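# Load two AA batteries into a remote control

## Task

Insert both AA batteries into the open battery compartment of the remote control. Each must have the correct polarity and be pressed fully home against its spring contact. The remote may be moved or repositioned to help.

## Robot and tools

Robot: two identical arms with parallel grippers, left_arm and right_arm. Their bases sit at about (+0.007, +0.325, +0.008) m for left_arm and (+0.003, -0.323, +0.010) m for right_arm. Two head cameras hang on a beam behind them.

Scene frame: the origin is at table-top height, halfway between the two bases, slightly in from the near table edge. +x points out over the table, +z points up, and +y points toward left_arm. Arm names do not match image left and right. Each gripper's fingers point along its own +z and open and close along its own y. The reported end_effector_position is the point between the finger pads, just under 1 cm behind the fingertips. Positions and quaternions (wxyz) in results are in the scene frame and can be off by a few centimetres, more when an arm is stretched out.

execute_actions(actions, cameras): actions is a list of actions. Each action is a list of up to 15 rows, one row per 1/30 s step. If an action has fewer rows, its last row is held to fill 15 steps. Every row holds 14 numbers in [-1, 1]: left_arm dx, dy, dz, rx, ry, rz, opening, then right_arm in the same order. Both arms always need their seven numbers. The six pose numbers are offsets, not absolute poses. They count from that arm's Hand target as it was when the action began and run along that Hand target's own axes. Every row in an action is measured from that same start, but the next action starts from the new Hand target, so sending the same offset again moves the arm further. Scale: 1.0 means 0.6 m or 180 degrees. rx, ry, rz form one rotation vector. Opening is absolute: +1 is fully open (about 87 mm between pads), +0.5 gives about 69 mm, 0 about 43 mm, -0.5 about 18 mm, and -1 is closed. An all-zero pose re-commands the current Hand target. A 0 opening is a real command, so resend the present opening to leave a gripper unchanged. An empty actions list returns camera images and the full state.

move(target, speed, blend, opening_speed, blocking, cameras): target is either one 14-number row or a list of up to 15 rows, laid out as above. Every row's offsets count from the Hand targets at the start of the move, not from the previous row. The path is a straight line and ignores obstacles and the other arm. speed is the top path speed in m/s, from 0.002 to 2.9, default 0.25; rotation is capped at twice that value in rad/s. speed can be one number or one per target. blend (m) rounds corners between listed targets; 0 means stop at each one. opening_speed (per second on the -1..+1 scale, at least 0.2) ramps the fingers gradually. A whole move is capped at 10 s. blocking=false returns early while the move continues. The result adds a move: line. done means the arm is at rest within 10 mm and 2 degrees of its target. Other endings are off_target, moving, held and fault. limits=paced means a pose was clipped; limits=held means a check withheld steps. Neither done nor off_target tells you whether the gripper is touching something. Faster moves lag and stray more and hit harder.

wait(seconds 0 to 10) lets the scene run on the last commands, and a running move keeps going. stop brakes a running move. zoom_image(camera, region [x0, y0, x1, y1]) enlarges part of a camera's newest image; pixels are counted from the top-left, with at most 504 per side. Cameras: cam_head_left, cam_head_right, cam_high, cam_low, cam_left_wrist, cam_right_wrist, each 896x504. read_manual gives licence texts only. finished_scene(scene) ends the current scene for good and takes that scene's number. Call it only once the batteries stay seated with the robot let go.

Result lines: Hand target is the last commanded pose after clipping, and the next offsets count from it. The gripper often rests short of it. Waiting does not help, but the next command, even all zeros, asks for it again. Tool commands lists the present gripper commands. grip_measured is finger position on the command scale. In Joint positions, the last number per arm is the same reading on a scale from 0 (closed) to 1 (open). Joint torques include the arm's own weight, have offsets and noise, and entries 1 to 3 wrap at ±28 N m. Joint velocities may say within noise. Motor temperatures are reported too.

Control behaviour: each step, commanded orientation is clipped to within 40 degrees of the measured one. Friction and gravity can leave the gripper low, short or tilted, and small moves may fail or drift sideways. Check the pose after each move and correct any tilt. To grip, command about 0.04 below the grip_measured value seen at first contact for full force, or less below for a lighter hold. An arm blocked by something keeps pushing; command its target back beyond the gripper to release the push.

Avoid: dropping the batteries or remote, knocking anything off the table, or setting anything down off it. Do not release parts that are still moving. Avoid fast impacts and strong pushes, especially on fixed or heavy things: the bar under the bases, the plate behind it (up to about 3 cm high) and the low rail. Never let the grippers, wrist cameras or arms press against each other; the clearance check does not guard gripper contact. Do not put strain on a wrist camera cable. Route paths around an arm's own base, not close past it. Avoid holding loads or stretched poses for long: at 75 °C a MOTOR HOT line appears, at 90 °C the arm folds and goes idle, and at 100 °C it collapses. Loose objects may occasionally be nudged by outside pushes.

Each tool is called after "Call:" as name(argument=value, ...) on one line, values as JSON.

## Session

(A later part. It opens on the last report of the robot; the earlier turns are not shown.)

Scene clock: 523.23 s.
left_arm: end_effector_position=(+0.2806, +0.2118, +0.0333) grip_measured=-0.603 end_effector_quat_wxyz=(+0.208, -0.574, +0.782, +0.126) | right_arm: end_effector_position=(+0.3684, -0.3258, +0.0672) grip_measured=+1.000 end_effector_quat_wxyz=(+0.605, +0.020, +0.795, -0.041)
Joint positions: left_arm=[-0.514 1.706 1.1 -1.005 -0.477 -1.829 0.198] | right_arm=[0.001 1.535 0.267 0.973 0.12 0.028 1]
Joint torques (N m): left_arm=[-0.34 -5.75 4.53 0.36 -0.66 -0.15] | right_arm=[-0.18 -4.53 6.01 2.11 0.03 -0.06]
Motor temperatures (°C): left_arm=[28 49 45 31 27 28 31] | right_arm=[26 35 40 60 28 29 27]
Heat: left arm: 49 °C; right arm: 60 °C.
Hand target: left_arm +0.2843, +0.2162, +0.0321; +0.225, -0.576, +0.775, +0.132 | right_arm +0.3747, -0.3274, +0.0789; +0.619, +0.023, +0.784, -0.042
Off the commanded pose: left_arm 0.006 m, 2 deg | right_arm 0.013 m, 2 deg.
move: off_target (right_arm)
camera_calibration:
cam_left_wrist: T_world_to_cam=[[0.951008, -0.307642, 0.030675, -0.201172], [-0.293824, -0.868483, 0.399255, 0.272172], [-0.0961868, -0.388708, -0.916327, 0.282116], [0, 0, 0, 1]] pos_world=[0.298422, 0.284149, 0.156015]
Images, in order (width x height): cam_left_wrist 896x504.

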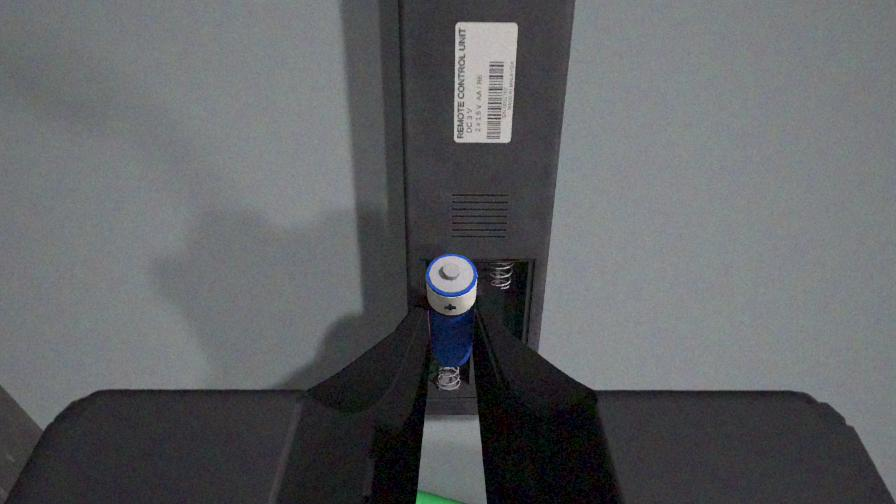

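Call:
move(target=[0.0115,0,-0.0067,0,0,0,-0.68,0,0,0,0,0,0,1], cameras=["cam_left_wrist"], speed=0.03)

Call:
zoom_image(camera="cam_left_wrist", region=[380, 200, 580, 400])

Scene clock: 538.50 s.
left_arm: end_effector_position=(+0.2783, +0.2052, +0.0313) grip_measured=-0.603 end_effector_quat_wxyz=(+0.211, -0.573, +0.782, +0.124) | right_arm: end_effector_position=(+0.3684, -0.3258, +0.0672) grip_measured=+1.000 end_effector_quat_wxyz=(+0.605, +0.020, +0.795, -0.041)
Joint positions: left_arm=[-0.54 1.714 1.1 -1.006 -0.48 -1.855 0.198] | right_arm=[0.001 1.535 0.267 0.973 0.12 0.028 1]
Joint torques (N m): left_arm=[-0.27 -5.53 5.61 0.12 -0.6 -0.19] | right_arm=[-0.17 -4.53 6 2.1 0.02 -0.06]
Motor temperatures (°C): left_arm=[28 47 45 30 27 28 31] | right_arm=[26 35 40 60 28 29 27]
Heat: left arm: 47 °C; right arm: 60 °C.
Hand target: left_arm +0.2819, +0.2086, +0.0321; +0.225, -0.576, +0.775, +0.132 | right_arm +0.3747, -0.3274, +0.0789; +0.619, +0.023, +0.784, -0.042
Off the commanded pose: left_arm 0.005 m, 2 deg | right_arm 0.013 m, 2 deg.
move: off_target (right_arm)
camera_calibration:
cam_left_wrist: T_world_to_cam=[[0.949886, -0.310566, 0.0355683, -0.200133], [-0.298675, -0.868111, 0.396456, 0.268021], [-0.0922486, -0.387211, -0.917365, 0.276171], [0, 0, 0, 1]] pos_world=[0.295631, 0.277454, 0.15421]
Images, in order (width x height): cam_left_wrist 896x504.

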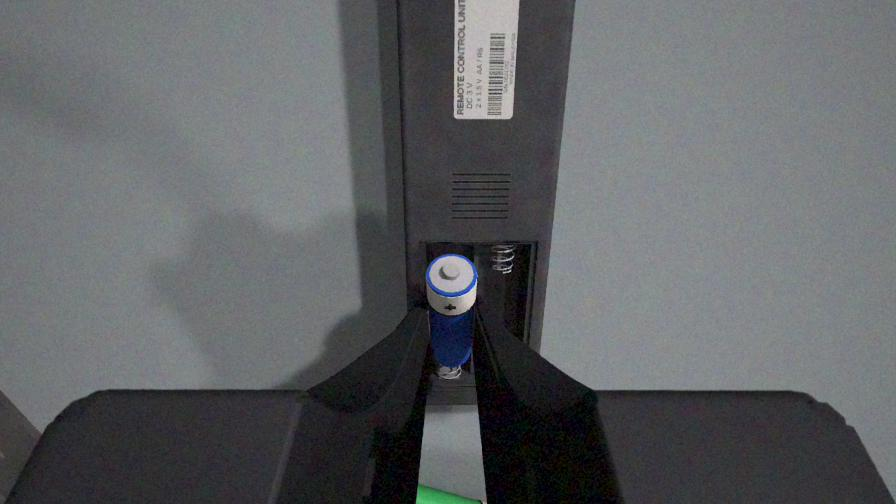

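Scaled by 2.520 from the camera's 896x504 image, which has a finer 1280x720 frame.

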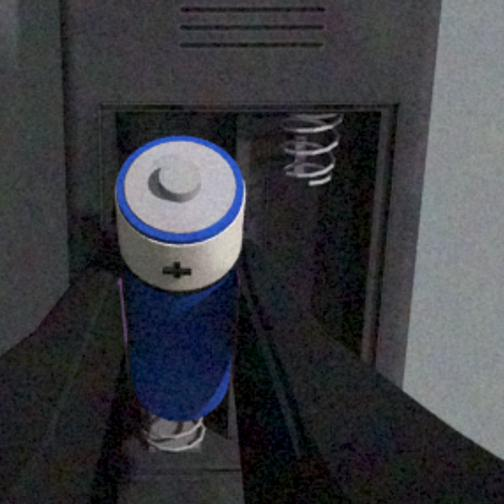

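Call:
move(target=[0,0,0,0,0,0,-0.45,0,0,0,0,0,0,1], cameras=["cam_left_wrist"], speed=0.03, opening_speed=0.3)

Call:
zoom_image(camera="cam_left_wrist", region=[380, 200, 580, 400])

Scene clock: 556.70 s.
left_arm: end_effector_position=(+0.2790, +0.2056, +0.0319) grip_measured=-0.450 end_effector_quat_wxyz=(+0.213, -0.575, +0.780, +0.123) | right_arm: end_effector_position=(+0.3684, -0.3258, +0.0672) grip_measured=+1.000 end_effector_quat_wxyz=(+0.605, +0.020, +0.795, -0.041)
Joint positions: left_arm=[-0.54 1.712 1.1 -1.006 -0.484 -1.861 0.275] | right_arm=[0.001 1.535 0.267 0.973 0.12 0.028 1]
Joint torques (N m): left_arm=[-0.36 -5.53 5.6 0.14 -0.57 -0.17] | right_arm=[-0.2 -4.53 6.04 2.1 0.03 -0.06]
Motor temperatures (°C): left_arm=[28 45 45 30 27 28 31] | right_arm=[26 35 40 60 28 29 27]
Heat: left arm: 45 °C; right arm: 60 °C.
Hand target: left_arm +0.2819, +0.2086, +0.0321; +0.225, -0.576, +0.775, +0.132 | right_arm +0.3747, -0.3274, +0.0789; +0.619, +0.023, +0.784, -0.042
Off the commanded pose: left_arm 0.004 m, 2 deg | right_arm 0.013 m, 2 deg.
move: off_target (right_arm)
camera_calibration:
cam_left_wrist: T_world_to_cam=[[0.95112, -0.30613, 0.0406851, -0.202185], [-0.296859, -0.869997, 0.393676, 0.268297], [-0.0851201, -0.386511, -0.918349, 0.274842], [0, 0, 0, 1]] pos_world=[0.295343, 0.277752, 0.155004]
Images, in order (width x height): cam_left_wrist 896x504.

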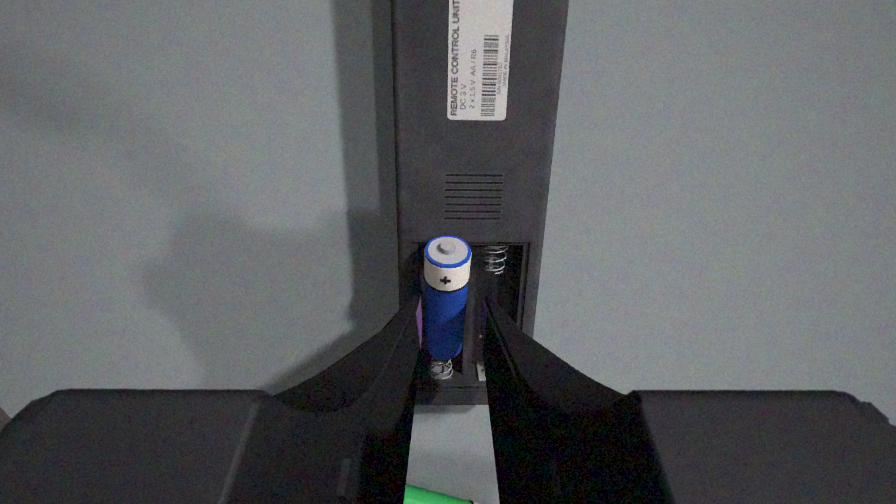

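Scaled by 2.520 from the camera's 896x504 image, which has a finer 1280x720 frame.

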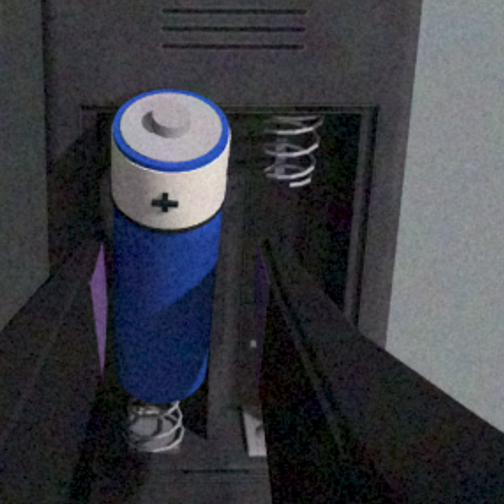

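Call:
move(target=[[-0.01,-0.0011,-0.0173,0,0,0,-0.3,0,0,0,0,0,0,1],[-0.0387,0.0015,-0.0227,-0.0164,0.1666,0.0067,-0.3,0,0,0,0,0,0,1]], cameras=["cam_left_wrist"], speed=0.08, blend=0.005)

Call:
zoom_image(camera="cam_left_wrist", region=[350, 150, 600, 400])

Scene clock: 612.50 s.
left_arm: end_effector_position=(+0.2721, +0.2240, +0.0408) grip_measured=-0.300 end_effector_quat_wxyz=(-0.011, -0.588, +0.808, +0.025) | right_arm: end_effector_position=(+0.3684, -0.3258, +0.0672) grip_measured=+1.000 end_effector_quat_wxyz=(+0.605, +0.020, +0.795, -0.041)
Joint positions: left_arm=[-0.184 1.685 1.107 -1.012 0.002 -1.471 0.35] | right_arm=[0.001 1.535 0.267 0.973 0.12 0.028 1]
Joint torques (N m): left_arm=[1.16 -8.27 7.75 0.28 0.14 0.1] | right_arm=[-0.16 -4.51 6.04 2.1 0.03 -0.07]
Motor temperatures (°C): left_arm=[28 43 46 30 27 28 30] | right_arm=[26 35 40 61 28 29 27]
Heat: left arm: 46 °C; right arm: 61 °C.
Hand target: left_arm +0.2839, +0.2220, +0.0554; +0.001, -0.588, +0.809, +0.000 | right_arm +0.3747, -0.3274, +0.0789; +0.619, +0.023, +0.784, -0.042
Off the commanded pose: left_arm 0.019 m, 3 deg | right_arm 0.013 m, 2 deg.
move: off_target (left_arm, right_arm)
camera_calibration:
cam_left_wrist: T_world_to_cam=[[0.948626, -0.309737, -0.0645911, -0.184607], [-0.148265, -0.615507, 0.77406, 0.165723], [-0.279511, -0.724717, -0.629809, 0.406329], [0, 0, 0, 1]] pos_world=[0.313267, 0.339298, 0.115706]
Images, in order (width x height): cam_left_wrist 896x504.

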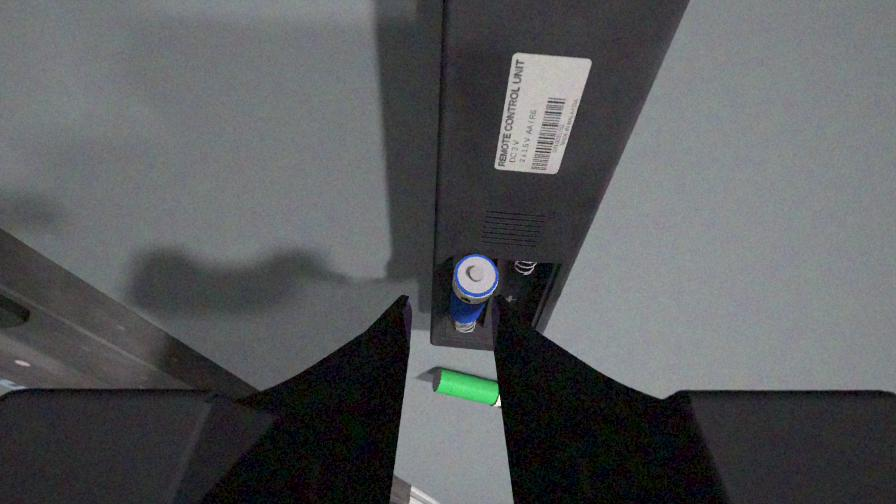

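Scaled by 2.016 from the camera's 896x504 image, which has a finer 1280x720 frame.

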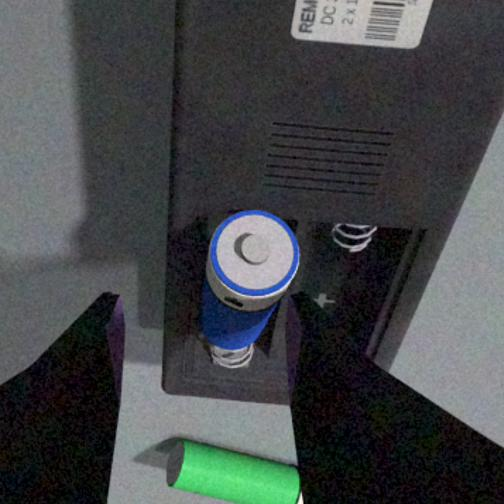

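Call:
move(target=[0.0037,-0.0167,-0.007,0.0167,0,0,-0.3,0,0,0,0,0,0,1], cameras=["cam_left_wrist"], speed=0.08)

Call:
zoom_image(camera="cam_left_wrist", region=[350, 150, 600, 400])

Scene clock: 624.10 s.
left_arm: end_effector_position=(+0.2770, +0.2218, +0.0407) grip_measured=-0.300 end_effector_quat_wxyz=(-0.006, -0.588, +0.808, +0.015) | right_arm: end_effector_position=(+0.3684, -0.3258, +0.0672) grip_measured=+1.000 end_effector_quat_wxyz=(+0.605, +0.020, +0.795, -0.041)
Joint positions: left_arm=[-0.184 1.685 1.107 -0.991 0.008 -1.471 0.35] | right_arm=[0.001 1.535 0.267 0.973 0.12 0.028 1]
Joint torques (N m): left_arm=[0.4 -9.78 7.56 0.5 0.13 0.04] | right_arm=[-0.18 -4.53 6.04 2.11 0.02 -0.08]
Motor temperatures (°C): left_arm=[28 44 46 30 27 28 30] | right_arm=[26 35 40 61 28 29 27]
Heat: left arm: 46 °C; right arm: 61 °C.
Hand target: left_arm +0.2927, +0.2167, +0.0597; +0.016, -0.588, +0.809, -0.021 | right_arm +0.3747, -0.3274, +0.0789; +0.619, +0.023, +0.784, -0.042
Off the commanded pose: left_arm 0.025 m, 5 deg | right_arm 0.013 m, 2 deg.
move: off_target (left_arm, right_arm)
camera_calibration:
cam_left_wrist: T_world_to_cam=[[0.949596, -0.310494, -0.0431321, -0.190943], [-0.163301, -0.607423, 0.777413, 0.167418], [-0.267581, -0.731185, -0.62751, 0.40411], [0, 0, 0, 1]] pos_world=[0.31679, 0.337885, 0.115194]
Images, in order (width x height): cam_left_wrist 896x504.

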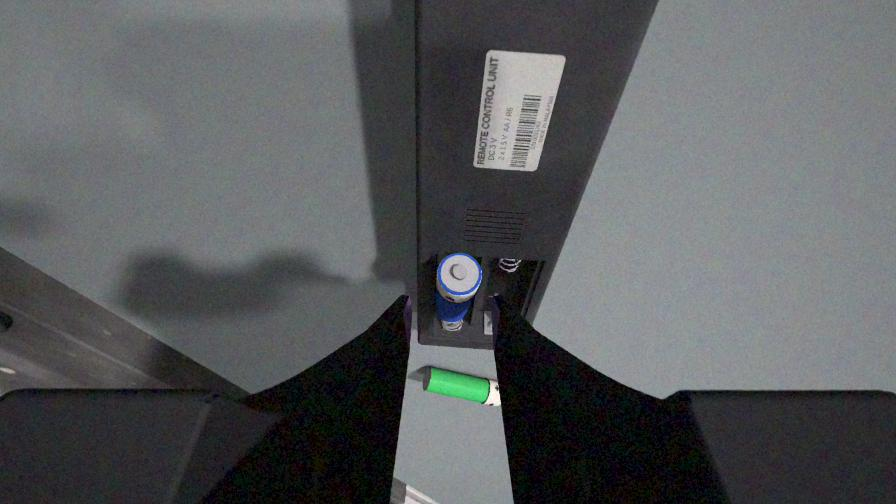

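Scaled by 2.016 from the camera's 896x504 image, which has a finer 1280x720 frame.

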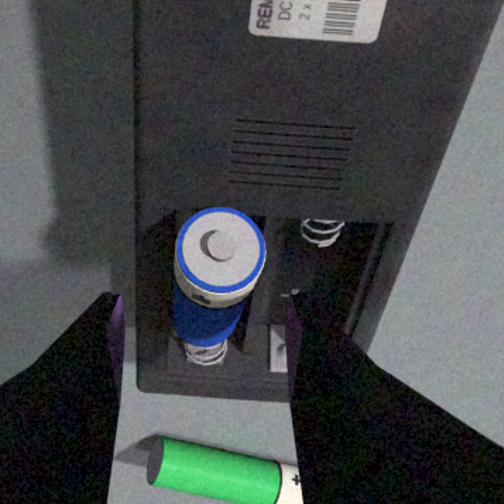

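Call:
move(target=[0.0025,-0.0025,0.02,0,0,0,-0.3,0,0,0,0,0,0,1], cameras=["cam_left_wrist"], speed=0.05)

Call:
zoom_image(camera="cam_left_wrist", region=[350, 150, 600, 400])

Scene clock: 641.97 s.
left_arm: end_effector_position=(+0.2881, +0.2194, +0.0405) grip_measured=-0.300 end_effector_quat_wxyz=(+0.009, -0.588, +0.809, -0.002) | right_arm: end_effector_position=(+0.3684, -0.3258, +0.0672) grip_measured=+1.000 end_effector_quat_wxyz=(+0.605, +0.020, +0.795, -0.041)
Joint positions: left_arm=[-0.184 1.685 1.107 -0.946 0.008 -1.471 0.35] | right_arm=[0.001 1.535 0.267 0.973 0.12 0.028 1]
Joint torques (N m): left_arm=[-0.18 -7.92 5.68 0.64 0.16 -0.02] | right_arm=[-0.17 -4.52 6.01 2.11 0.02 -0.07]
Motor temperatures (°C): left_arm=[28 47 46 30 27 28 30] | right_arm=[26 35 40 61 28 29 27]
Heat: left arm: 47 °C; right arm: 61 °C.
Hand target: left_arm +0.2943, +0.2146, +0.0477; +0.016, -0.588, +0.809, -0.021 | right_arm +0.3747, -0.3274, +0.0789; +0.619, +0.023, +0.784, -0.042
Off the commanded pose: left_arm 0.011 m, 2 deg | right_arm 0.013 m, 2 deg.
move: off_target (left_arm, right_arm)
camera_calibration:
cam_left_wrist: T_world_to_cam=[[0.950235, -0.311529, 0.00196902, -0.203892], [-0.198245, -0.599793, 0.775208, 0.176397], [-0.240319, -0.73702, -0.631703, 0.398756], [0, 0, 0, 1]] pos_world=[0.324544, 0.336175, 0.115553]
Images, in order (width x height): cam_left_wrist 896x504.

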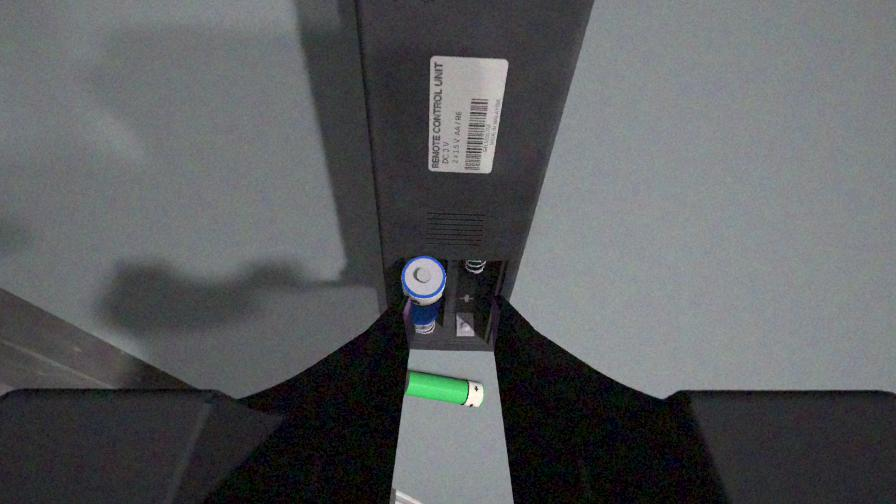

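Scaled by 2.016 from the camera's 896x504 image, which has a finer 1280x720 frame.

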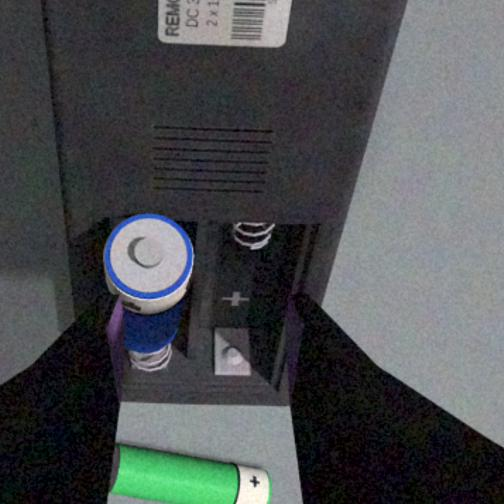

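Call:
move(target=[-0.0092,0.0197,-0.0382,0,0,0,-0.3,0,0,0,0,0,0,1], cameras=["cam_left_wrist"], speed=0.1)

Scene clock: 658.03 s.
left_arm: end_effector_position=(+0.2800, +0.2238, +0.0534) grip_measured=-0.300 end_effector_quat_wxyz=(+0.008, -0.589, +0.808, -0.001) | right_arm: end_effector_position=(+0.3684, -0.3258, +0.0672) grip_measured=+1.000 end_effector_quat_wxyz=(+0.605, +0.020, +0.795, -0.041)
Joint positions: left_arm=[-0.174 1.637 1.107 -0.995 0.01 -1.462 0.35] | right_arm=[0.001 1.535 0.267 0.973 0.12 0.028 1]
Joint torques (N m): left_arm=[1.32 -9.46 6.69 0.26 0.16 0.11] | right_arm=[-0.2 -4.55 6.01 2.1 0.02 -0.06]
Motor temperatures (°C): left_arm=[28 47 46 30 27 28 30] | right_arm=[26 35 40 61 28 28 27]
Heat: left arm: 47 °C; right arm: 61 °C.
Hand target: left_arm +0.2836, +0.2239, +0.0700; +0.016, -0.588, +0.809, -0.021 | right_arm +0.3747, -0.3274, +0.0789; +0.619, +0.023, +0.784, -0.042
Off the commanded pose: left_arm 0.017 m, 2 deg | right_arm 0.013 m, 2 deg.
move: off_target (left_arm, right_arm)
camera_calibration:
cam_left_wrist: T_world_to_cam=[[0.950599, -0.310422, 0.000172678, -0.195175], [-0.195911, -0.599503, 0.776025, 0.166718], [-0.240792, -0.737723, -0.630702, 0.408434], [0, 0, 0, 1]] pos_world=[0.316542, 0.340673, 0.128256]
Images, in order (width x height): cam_left_wrist 896x504.

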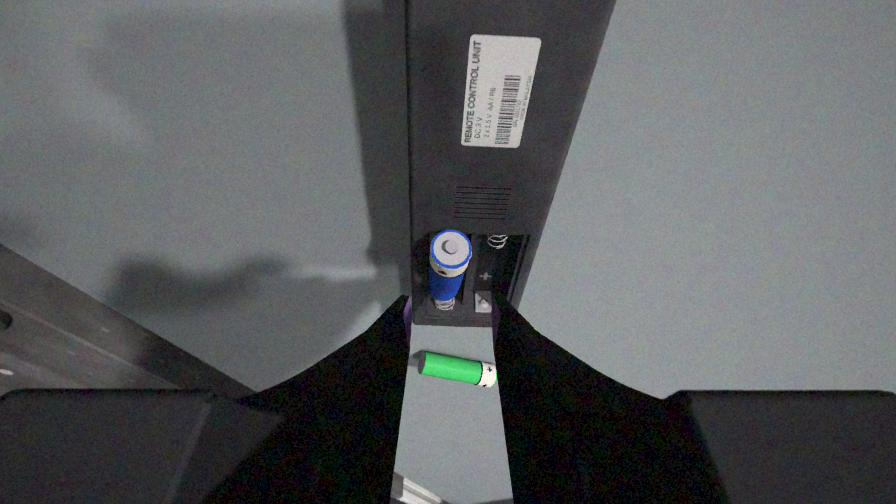

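Call:
move(target=[0.0066,0.003,0.06,0,0,0,-0.3,0,0,0,0,0,0,1], cameras=["cam_left_wrist"], speed=0.08)

Call:
zoom_image(camera="cam_left_wrist", region=[350, 150, 600, 400])

Scene clock: 669.00 s.
left_arm: end_effector_position=(+0.2811, +0.2240, +0.0350) grip_measured=-0.300 end_effector_quat_wxyz=(+0.019, -0.588, +0.808, -0.013) | right_arm: end_effector_position=(+0.3684, -0.3258, +0.0672) grip_measured=+1.000 end_effector_quat_wxyz=(+0.605, +0.020, +0.795, -0.041)
Joint positions: left_arm=[-0.174 1.637 1.029 -0.885 0.01 -1.462 0.35] | right_arm=[0.001 1.535 0.267 0.973 0.12 0.028 1]
Joint torques (N m): left_arm=[-0.32 -5.74 4.77 0.72 0.13 -0.04] | right_arm=[-0.18 -4.51 6.02 2.1 0.02 -0.06]
Motor temperatures (°C): left_arm=[28 47 46 29 27 28 30] | right_arm=[26 35 40 61 28 28 27]
Heat: left arm: 47 °C; right arm: 61 °C.
Hand target: left_arm +0.2825, +0.2201, +0.0340; +0.016, -0.588, +0.809, -0.021 | right_arm +0.3747, -0.3274, +0.0789; +0.619, +0.023, +0.784, -0.042
Off the commanded pose: left_arm 0.004 m, 1 deg | right_arm 0.013 m, 2 deg.
move: off_target (right_arm)
camera_calibration:
cam_left_wrist: T_world_to_cam=[[0.949889, -0.310911, 0.0323331, -0.197011], [-0.220873, -0.594392, 0.773249, 0.187253], [-0.221193, -0.741642, -0.633278, 0.392799], [0, 0, 0, 1]] pos_world=[0.315382, 0.341365, 0.110327]
Images, in order (width x height): cam_left_wrist 896x504.

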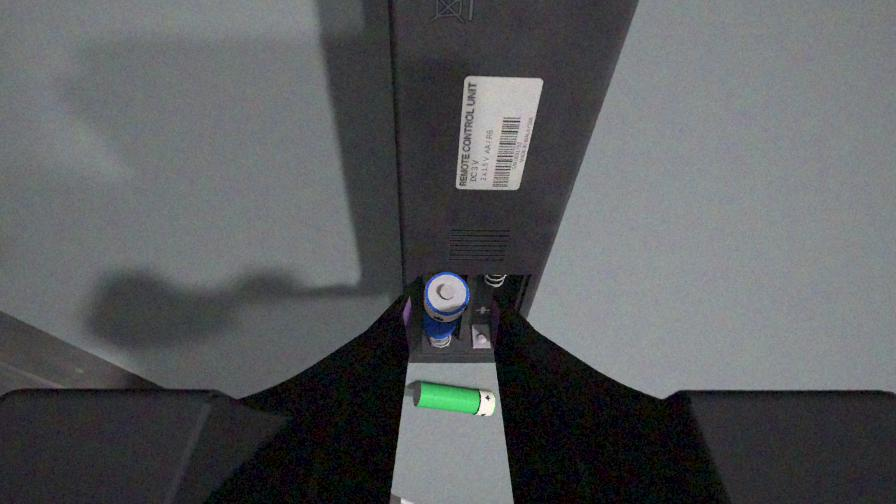

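Scaled by 2.016 from the camera's 896x504 image, which has a finer 1280x720 frame.

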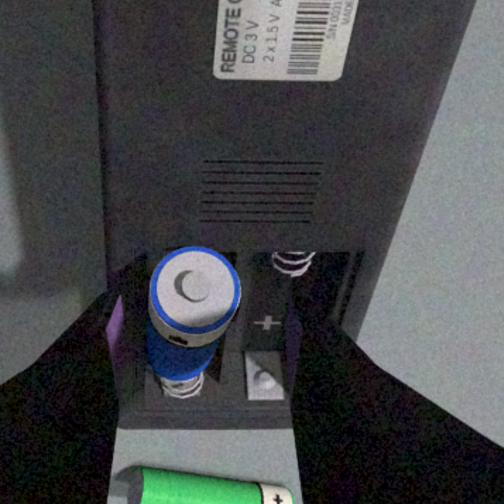

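Call:
move(target=[0,0,0,0,0,0,-0.68,0,0,0,0,0,0,1], cameras=["cam_left_wrist"], speed=0.05, opening_speed=0.5)

Call:
zoom_image(camera="cam_left_wrist", region=[350, 150, 600, 400])

Scene clock: 681.00 s.
left_arm: end_effector_position=(+0.2813, +0.2239, +0.0350) grip_measured=-0.616 end_effector_quat_wxyz=(+0.019, -0.588, +0.808, -0.014) | right_arm: end_effector_position=(+0.3684, -0.3258, +0.0672) grip_measured=+1.000 end_effector_quat_wxyz=(+0.605, +0.020, +0.795, -0.041)
Joint positions: left_arm=[-0.174 1.637 1.029 -0.884 0.01 -1.462 0.192] | right_arm=[0.001 1.535 0.267 0.973 0.12 0.028 1]
Joint torques (N m): left_arm=[-0.31 -5.71 4.78 0.71 0.15 -0.02] | right_arm=[-0.18 -4.55 6.01 2.09 0.02 -0.07]
Motor temperatures (°C): left_arm=[28 45 45 29 27 28 30] | right_arm=[26 35 40 61 28 28 27]
Heat: left arm: 45 °C; right arm: 61 °C.
Hand target: left_arm +0.2825, +0.2201, +0.0340; +0.016, -0.588, +0.809, -0.021 | right_arm +0.3747, -0.3274, +0.0789; +0.619, +0.023, +0.784, -0.042
Off the commanded pose: left_arm 0.004 m, 1 deg | right_arm 0.013 m, 2 deg.
move: off_target (right_arm)
camera_calibration:
cam_left_wrist: T_world_to_cam=[[0.949855, -0.310933, 0.0331213, -0.197203], [-0.2214, -0.593957, 0.773432, 0.187291], [-0.220813, -0.741981, -0.633013, 0.392649], [0, 0, 0, 1]] pos_world=[0.315482, 0.341264, 0.110227]
Images, in order (width x height): cam_left_wrist 896x504.

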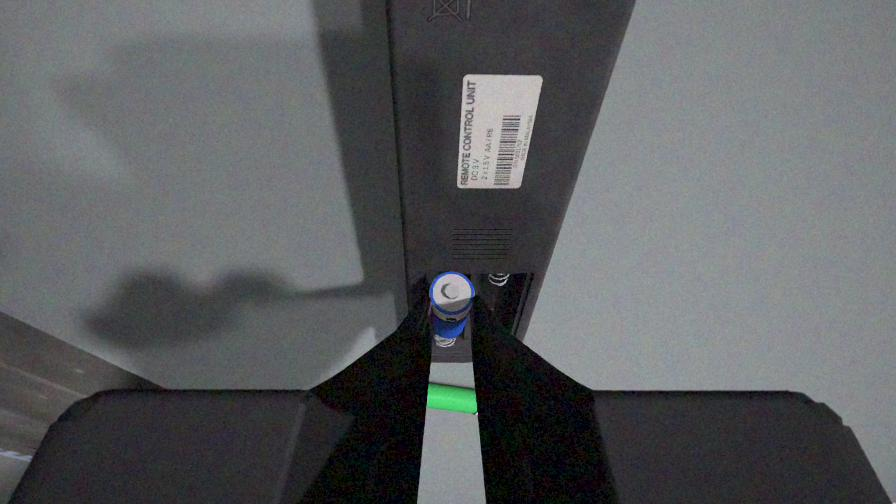

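Scaled by 2.016 from the camera's 896x504 image, which has a finer 1280x720 frame.

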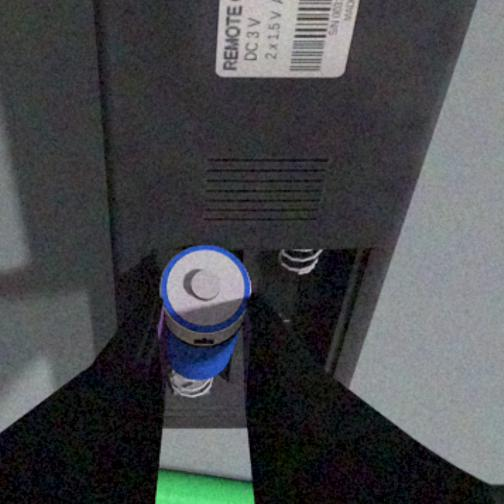

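Call:
move(target=[0.015,0.0003,0.0083,0,0,0,-0.68,0,0,0,0,0,0,1], cameras=["cam_left_wrist"], speed=0.03)

Call:
zoom_image(camera="cam_left_wrist", region=[350, 150, 600, 400])

Scene clock: 689.07 s.
left_arm: end_effector_position=(+0.2823, +0.2177, +0.0347) grip_measured=-0.616 end_effector_quat_wxyz=(+0.022, -0.586, +0.810, -0.018) | right_arm: end_effector_position=(+0.3684, -0.3258, +0.0672) grip_measured=+1.000 end_effector_quat_wxyz=(+0.605, +0.020, +0.795, -0.041)
Joint positions: left_arm=[-0.194 1.637 1.028 -0.872 0.01 -1.477 0.192] | right_arm=[0.001 1.535 0.267 0.973 0.12 0.028 1]
Joint torques (N m): left_arm=[-0.7 -5.41 3.71 0.81 0.11 -0.19] | right_arm=[-0.18 -4.51 6 2.1 0.03 -0.07]
Motor temperatures (°C): left_arm=[28 44 45 30 27 28 30] | right_arm=[26 35 40 61 28 28 27]
Heat: left arm: 45 °C; right arm: 61 °C.
Hand target: left_arm +0.2798, +0.2116, +0.0290; +0.016, -0.588, +0.809, -0.021 | right_arm +0.3747, -0.3274, +0.0789; +0.619, +0.023, +0.784, -0.042
Off the commanded pose: left_arm 0.009 m, 1 deg | right_arm 0.013 m, 2 deg.
move: off_target (right_arm)
camera_calibration:
cam_left_wrist: T_world_to_cam=[[0.947813, -0.315815, 0.0437096, -0.198733], [-0.232232, -0.589935, 0.773334, 0.186251], [-0.218445, -0.743127, -0.632491, 0.387622], [0, 0, 0, 1]] pos_world=[0.316289, 0.335166, 0.10982]
Images, in order (width x height): cam_left_wrist 896x504.

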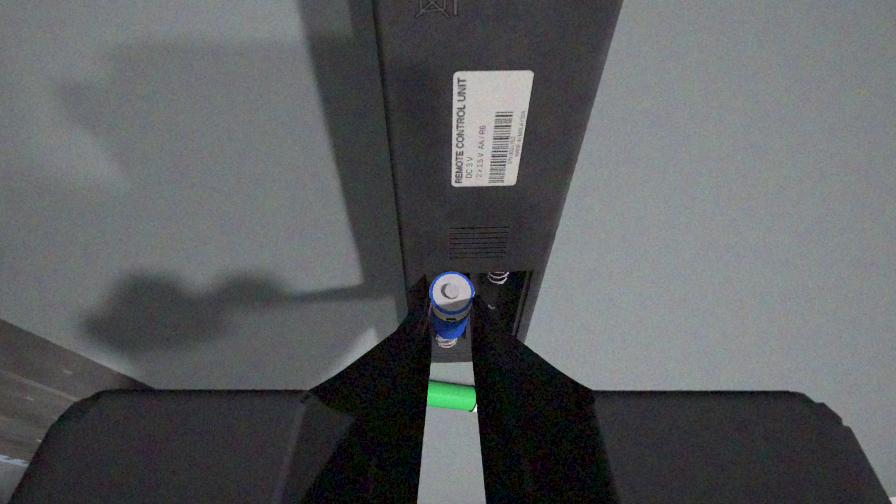

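Scaled by 2.016 from the camera's 896x504 image, which has a finer 1280x720 frame.

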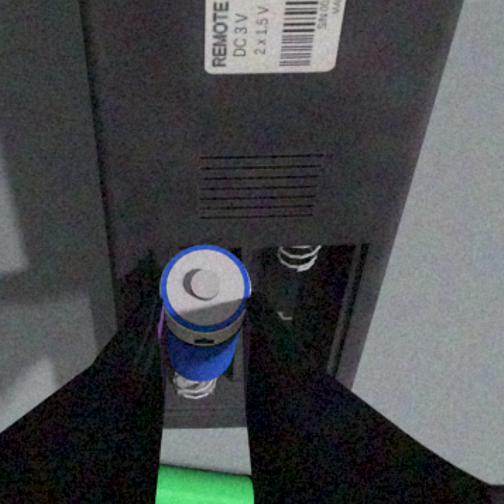

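Call:
move(target=[0,0,0,0,0,0,-0.68,-0.0187,0.7,-0.2735,-0.413,0.0234,-0.1131,0.6], cameras=["cam_right_wrist","cam_head_right","cam_left_wrist"], speed=0.25)

Scene clock: 733.00 s.
left_arm: end_effector_position=(+0.2823, +0.2177, +0.0347) grip_measured=-0.616 end_effector_quat_wxyz=(+0.022, -0.586, +0.810, -0.018) | right_arm: end_effector_position=(+0.2532, +0.0995, +0.0993) grip_measured=+0.600 end_effector_quat_wxyz=(+0.459, -0.475, +0.675, +0.330)
Joint positions: left_arm=[-0.194 1.637 1.028 -0.872 0.01 -1.477 0.192] | right_arm=[0.886 1.766 0.894 0.512 -0.301 -0.067 0.8]
Joint torques (N m): left_arm=[-0.69 -5.38 3.7 0.84 0.1 -0.19] | right_arm=[0.13 -6.76 9.62 1.79 -0.34 -0.2]
Motor temperatures (°C): left_arm=[28 40 44 30 26 28 31] | right_arm=[26 35 40 62 28 28 27]
Heat: left arm: 44 °C; right arm: 62 °C.
Hand target: left_arm +0.2798, +0.2116, +0.0290; +0.016, -0.588, +0.809, -0.021 | right_arm +0.2556, +0.1064, +0.1117; +0.464, -0.481, +0.663, +0.337
Off the commanded pose: left_arm 0.009 m, 1 deg | right_arm 0.014 m, 2 deg.
move: off_target (right_arm)
camera_calibration:
cam_left_wrist: T_world_to_cam=[[0.947813, -0.315815, 0.0437096, -0.198733], [-0.232232, -0.589935, 0.773334, 0.186251], [-0.218445, -0.743127, -0.632491, 0.387622], [0, 0, 0, 1]] pos_world=[0.316289, 0.335166, 0.10982]
cam_right_wrist: T_world_to_cam=[[0.95108, -0.30806, -0.0233724, -0.20663], [-0.298706, -0.897611, -0.324145, 0.218602], [0.0788766, 0.315269, -0.945719, 0.189965], [0, 0, 0, 1]] pos_world=[0.246835, 0.0726749, 0.245683]
Images, in order (width x height): cam_head_right 896x504, cam_left_wrist 896x504, cam_right_wrist 896x504.

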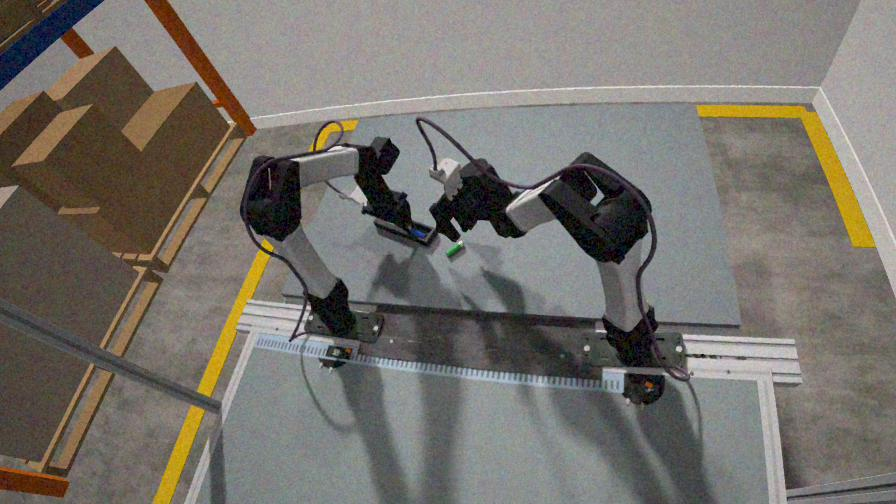

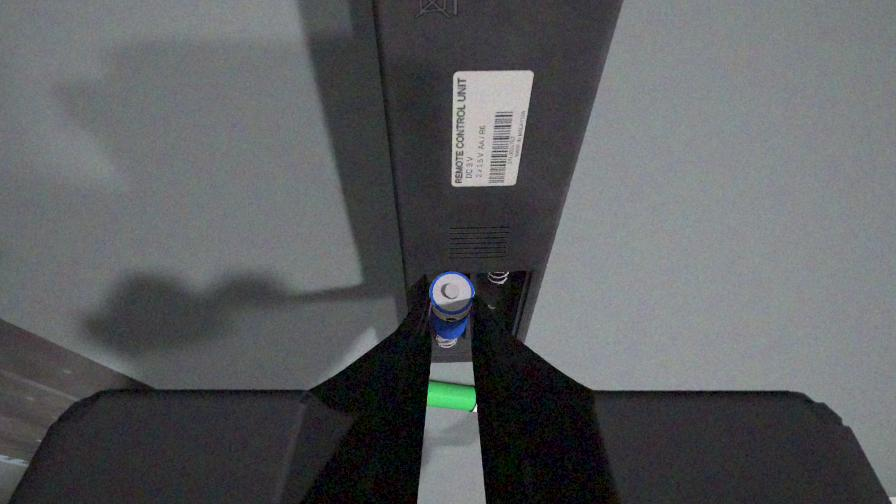

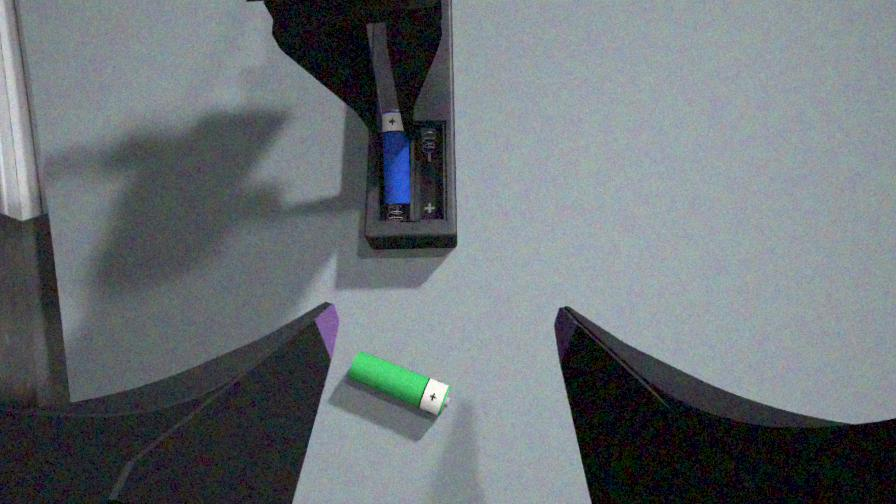

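Call:
move(target=[0,0,0,0,0,0,-0.68,0.0273,0.035,0.139,0,0,0,0.6], cameras=["cam_right_wrist"], speed=0.12)

Scene clock: 752.27 s.
left_arm: end_effector_position=(+0.2823, +0.2177, +0.0347) grip_measured=-0.616 end_effector_quat_wxyz=(+0.022, -0.586, +0.810, -0.018) | right_arm: end_effector_position=(+0.2444, +0.1661, +0.0404) grip_measured=+0.600 end_effector_quat_wxyz=(+0.424, -0.499, +0.682, +0.325)
Joint positions: left_arm=[-0.194 1.637 1.028 -0.872 0.01 -1.477 0.192] | right_arm=[0.995 2.067 1.123 0.516 -0.241 -0.053 0.8]
Joint torques (N m): left_arm=[-0.72 -5.31 3.69 0.84 0.1 -0.2] | right_arm=[0.09 -8.84 9.17 2.52 0.13 0.04]
Motor temperatures (°C): left_arm=[28 40 43 30 26 28 31] | right_arm=[26 36 42 63 28 28 27]
Heat: left arm: 43 °C; right arm: 63 °C.
Hand target: left_arm +0.2798, +0.2116, +0.0290; +0.016, -0.588, +0.809, -0.021 | right_arm +0.2582, +0.1821, +0.0678; +0.464, -0.481, +0.663, +0.337
Off the commanded pose: left_arm 0.009 m, 1 deg | right_arm 0.035 m, 6 deg.
move: off_target (right_arm)
camera_calibration:
cam_right_wrist: T_world_to_cam=[[0.963183, -0.266492, -0.0355145, -0.18849], [-0.266597, -0.929687, -0.25418, 0.25134], [0.0347196, 0.25429, -0.966505, 0.135769], [0, 0, 0, 1]] pos_world=[0.243843, 0.148912, 0.188413]
Images, in order (width x height): cam_right_wrist 896x504.

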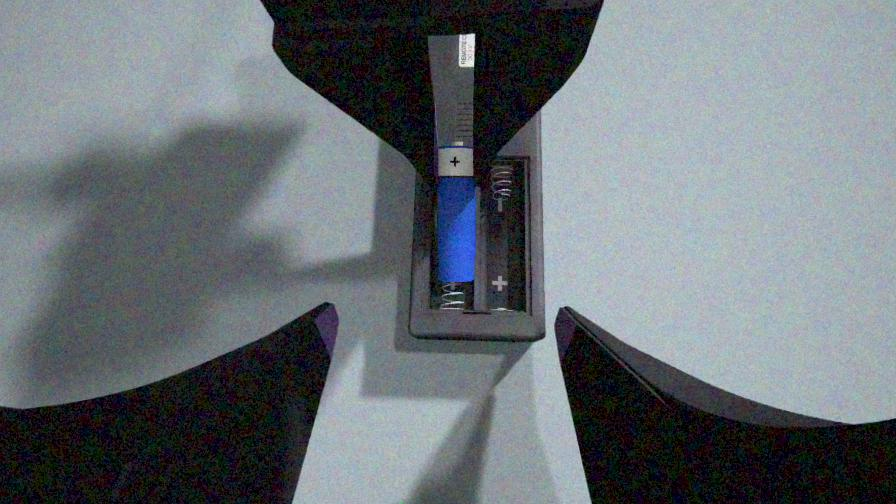

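Call:
move(target=[0,0,0,0,0,0,-0.68,0.0062,-0.0167,0.0067,0,-0.02,0,0.6], cameras=["cam_right_wrist"], speed=0.08)

Scene clock: 772.43 s.
left_arm: end_effector_position=(+0.2823, +0.2177, +0.0347) grip_measured=-0.616 end_effector_quat_wxyz=(+0.022, -0.586, +0.810, -0.018) | right_arm: end_effector_position=(+0.2581, +0.1750, +0.0452) grip_measured=+0.600 end_effector_quat_wxyz=(+0.459, -0.485, +0.664, +0.338)
Joint positions: left_arm=[-0.194 1.637 1.028 -0.872 0.01 -1.477 0.192] | right_arm=[0.981 2.11 1.123 0.647 -0.241 -0.046 0.8]
Joint torques (N m): left_arm=[-0.62 -5.35 3.71 0.84 0.09 -0.18] | right_arm=[-0.87 -8.83 6.68 2.59 -0.14 0.04]
Motor temperatures (°C): left_arm=[28 39 43 30 26 28 31] | right_arm=[26 41 42 66 28 28 27]
Heat: left arm: 43 °C; right arm: 66 °C.
Hand target: left_arm +0.2798, +0.2116, +0.0290; +0.016, -0.588, +0.809, -0.021 | right_arm +0.2685, +0.1814, +0.0629; +0.485, -0.470, +0.648, +0.352
Off the commanded pose: left_arm 0.009 m, 1 deg | right_arm 0.021 m, 4 deg.
move: off_target (right_arm)
camera_calibration:
cam_right_wrist: T_world_to_cam=[[0.960684, -0.277053, -0.0181183, -0.197459], [-0.266856, -0.903367, -0.335731, 0.263584], [0.076648, 0.327367, -0.941784, 0.112918], [0, 0, 0, 1]] pos_world=[0.25138, 0.146441, 0.19126]
Images, in order (width x height): cam_right_wrist 896x504.

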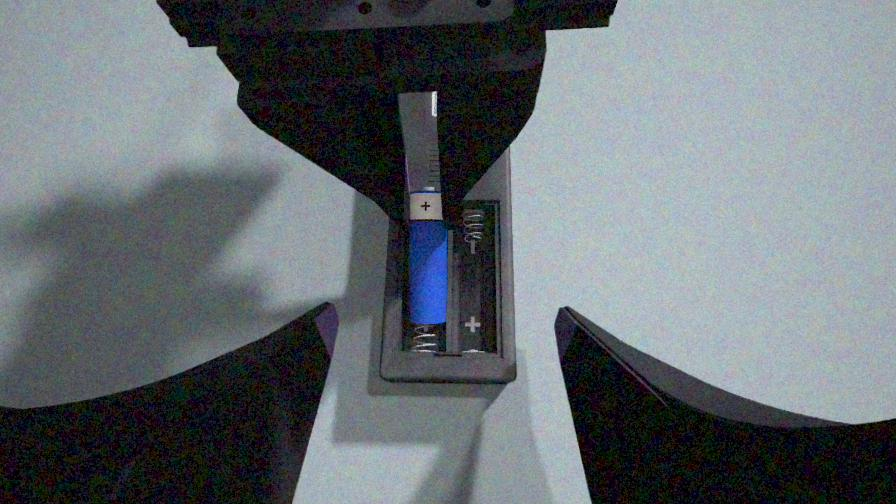

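Call:
move(target=[0,0,0,0,0,0,-0.68,0.0392,0,0,0,0,0,0.6], cameras=["cam_right_wrist"], speed=0.06)

Scene clock: 786.80 s.
left_arm: end_effector_position=(+0.2823, +0.2177, +0.0347) grip_measured=-0.616 end_effector_quat_wxyz=(+0.022, -0.586, +0.810, -0.018) | right_arm: end_effector_position=(+0.2568, +0.1714, +0.0248) grip_measured=+0.600 end_effector_quat_wxyz=(+0.461, -0.484, +0.662, +0.340)
Joint positions: left_arm=[-0.194 1.637 1.028 -0.872 0.01 -1.477 0.192] | right_arm=[0.981 2.159 1.088 0.738 -0.241 -0.046 0.8]
Joint torques (N m): left_arm=[-0.68 -5.39 3.7 0.8 0.1 -0.2] | right_arm=[-1.05 -9.06 5.49 2.58 -0.16 0.03]
Motor temperatures (°C): left_arm=[28 39 43 30 26 28 31] | right_arm=[26 42 41 70 28 28 27]
Heat: left arm: 43 °C; right arm: 70 °C.
Hand target: left_arm +0.2798, +0.2116, +0.0290; +0.016, -0.588, +0.809, -0.021 | right_arm +0.2664, +0.1750, +0.0403; +0.485, -0.470, +0.648, +0.352
Off the commanded pose: left_arm 0.009 m, 1 deg | right_arm 0.019 m, 4 deg.
move: off_target (right_arm)
camera_calibration:
cam_right_wrist: T_world_to_cam=[[0.960813, -0.276713, -0.0163567, -0.197703], [-0.265473, -0.901593, -0.341546, 0.252599], [0.0797632, 0.332504, -0.939723, 0.0932277], [0, 0, 0, 1]] pos_world=[0.249577, 0.142036, 0.170648]
Images, in order (width x height): cam_right_wrist 896x504.

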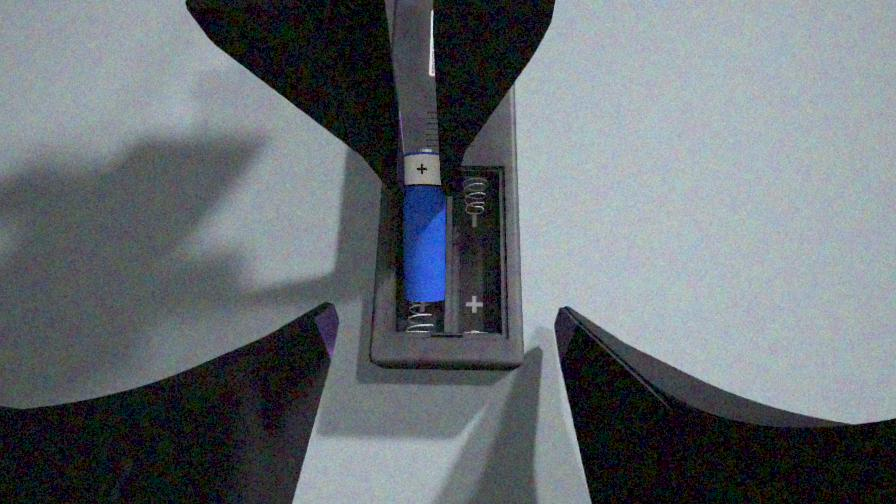

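Call:
move(target=[[0,0,0,0,0,0,-0.68,0.0202,0,-0.0017,0,0,0,0.6],[0,0,0,0,0,0,-0.68,0.0202,0,-0.0017,0,0,0,-0.04]], cameras=["cam_right_wrist","cam_left_wrist"], speed=0.06, opening_speed=0.6)

Scene clock: 796.27 s.
left_arm: end_effector_position=(+0.2824, +0.2176, +0.0347) grip_measured=-0.616 end_effector_quat_wxyz=(+0.022, -0.587, +0.809, -0.018) | right_arm: end_effector_position=(+0.2563, +0.1702, +0.0191) grip_measured=+0.078 end_effector_quat_wxyz=(+0.468, -0.482, +0.657, +0.342)
Joint positions: left_arm=[-0.194 1.637 1.028 -0.871 0.01 -1.478 0.192] | right_arm=[0.981 2.179 1.068 0.796 -0.241 -0.046 0.539]
Joint torques (N m): left_arm=[-0.64 -5.41 3.71 0.84 0.11 -0.18] | right_arm=[-1.16 -8.72 4.92 2.48 -0.18 0.02]
Motor temperatures (°C): left_arm=[28 39 43 30 26 28 31] | right_arm=[26 42 41 70 28 28 27]
Heat: left arm: 43 °C; right arm: 70 °C.
Hand target: left_arm +0.2799, +0.2115, +0.0290; +0.016, -0.588, +0.809, -0.021 | right_arm +0.2650, +0.1708, +0.0290; +0.485, -0.470, +0.648, +0.352
Off the commanded pose: left_arm 0.009 m, 1 deg | right_arm 0.013 m, 3 deg.
move: off_target (right_arm); target 2's new opening was sent with right_arm's hand 0.013 m and 3 deg from that target
camera_calibration:
cam_left_wrist: T_world_to_cam=[[0.948162, -0.314713, 0.0441011, -0.199257], [-0.231843, -0.590129, 0.773302, 0.186196], [-0.217343, -0.74344, -0.632502, 0.38738], [0, 0, 0, 1]] pos_world=[0.316291, 0.335164, 0.10982]
cam_right_wrist: T_world_to_cam=[[0.961108, -0.275927, -0.0116919, -0.19796], [-0.26172, -0.89647, -0.357555, 0.247939], [0.0881775, 0.346708, -0.933819, 0.0837197], [0, 0, 0, 1]] pos_world=[0.24777, 0.138621, 0.164516]
Images, in order (width x height): cam_left_wrist 896x504, cam_right_wrist 896x504.

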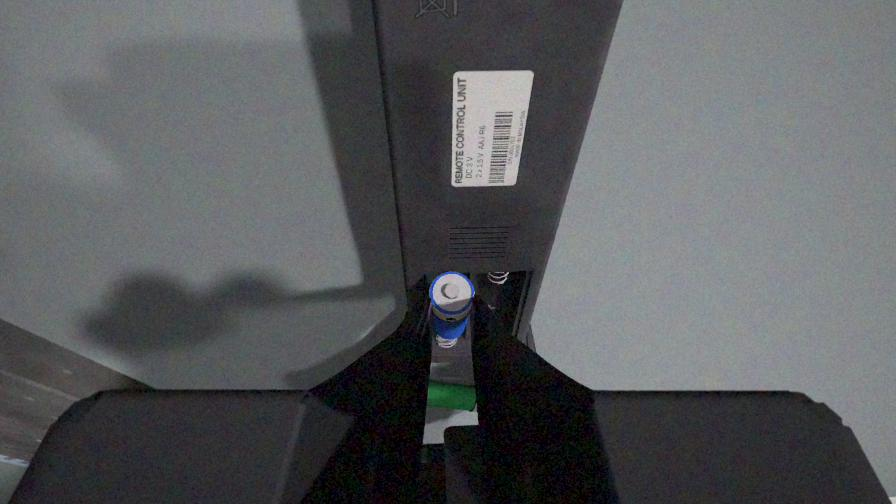

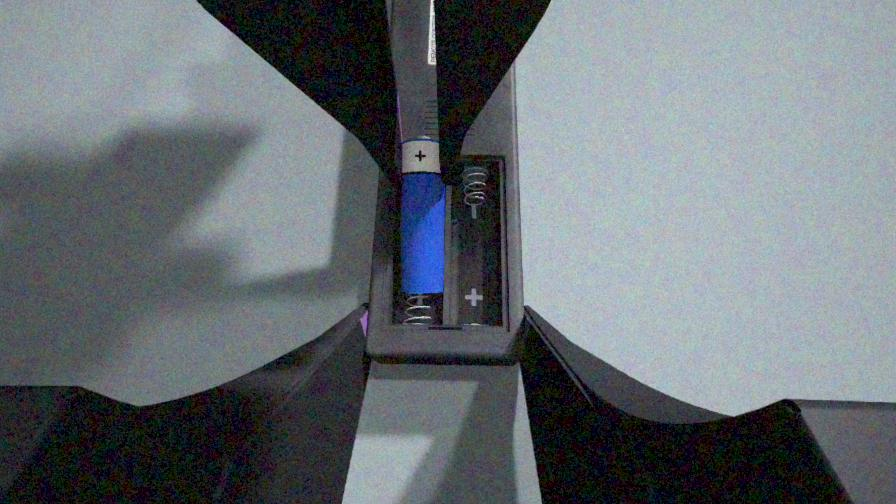

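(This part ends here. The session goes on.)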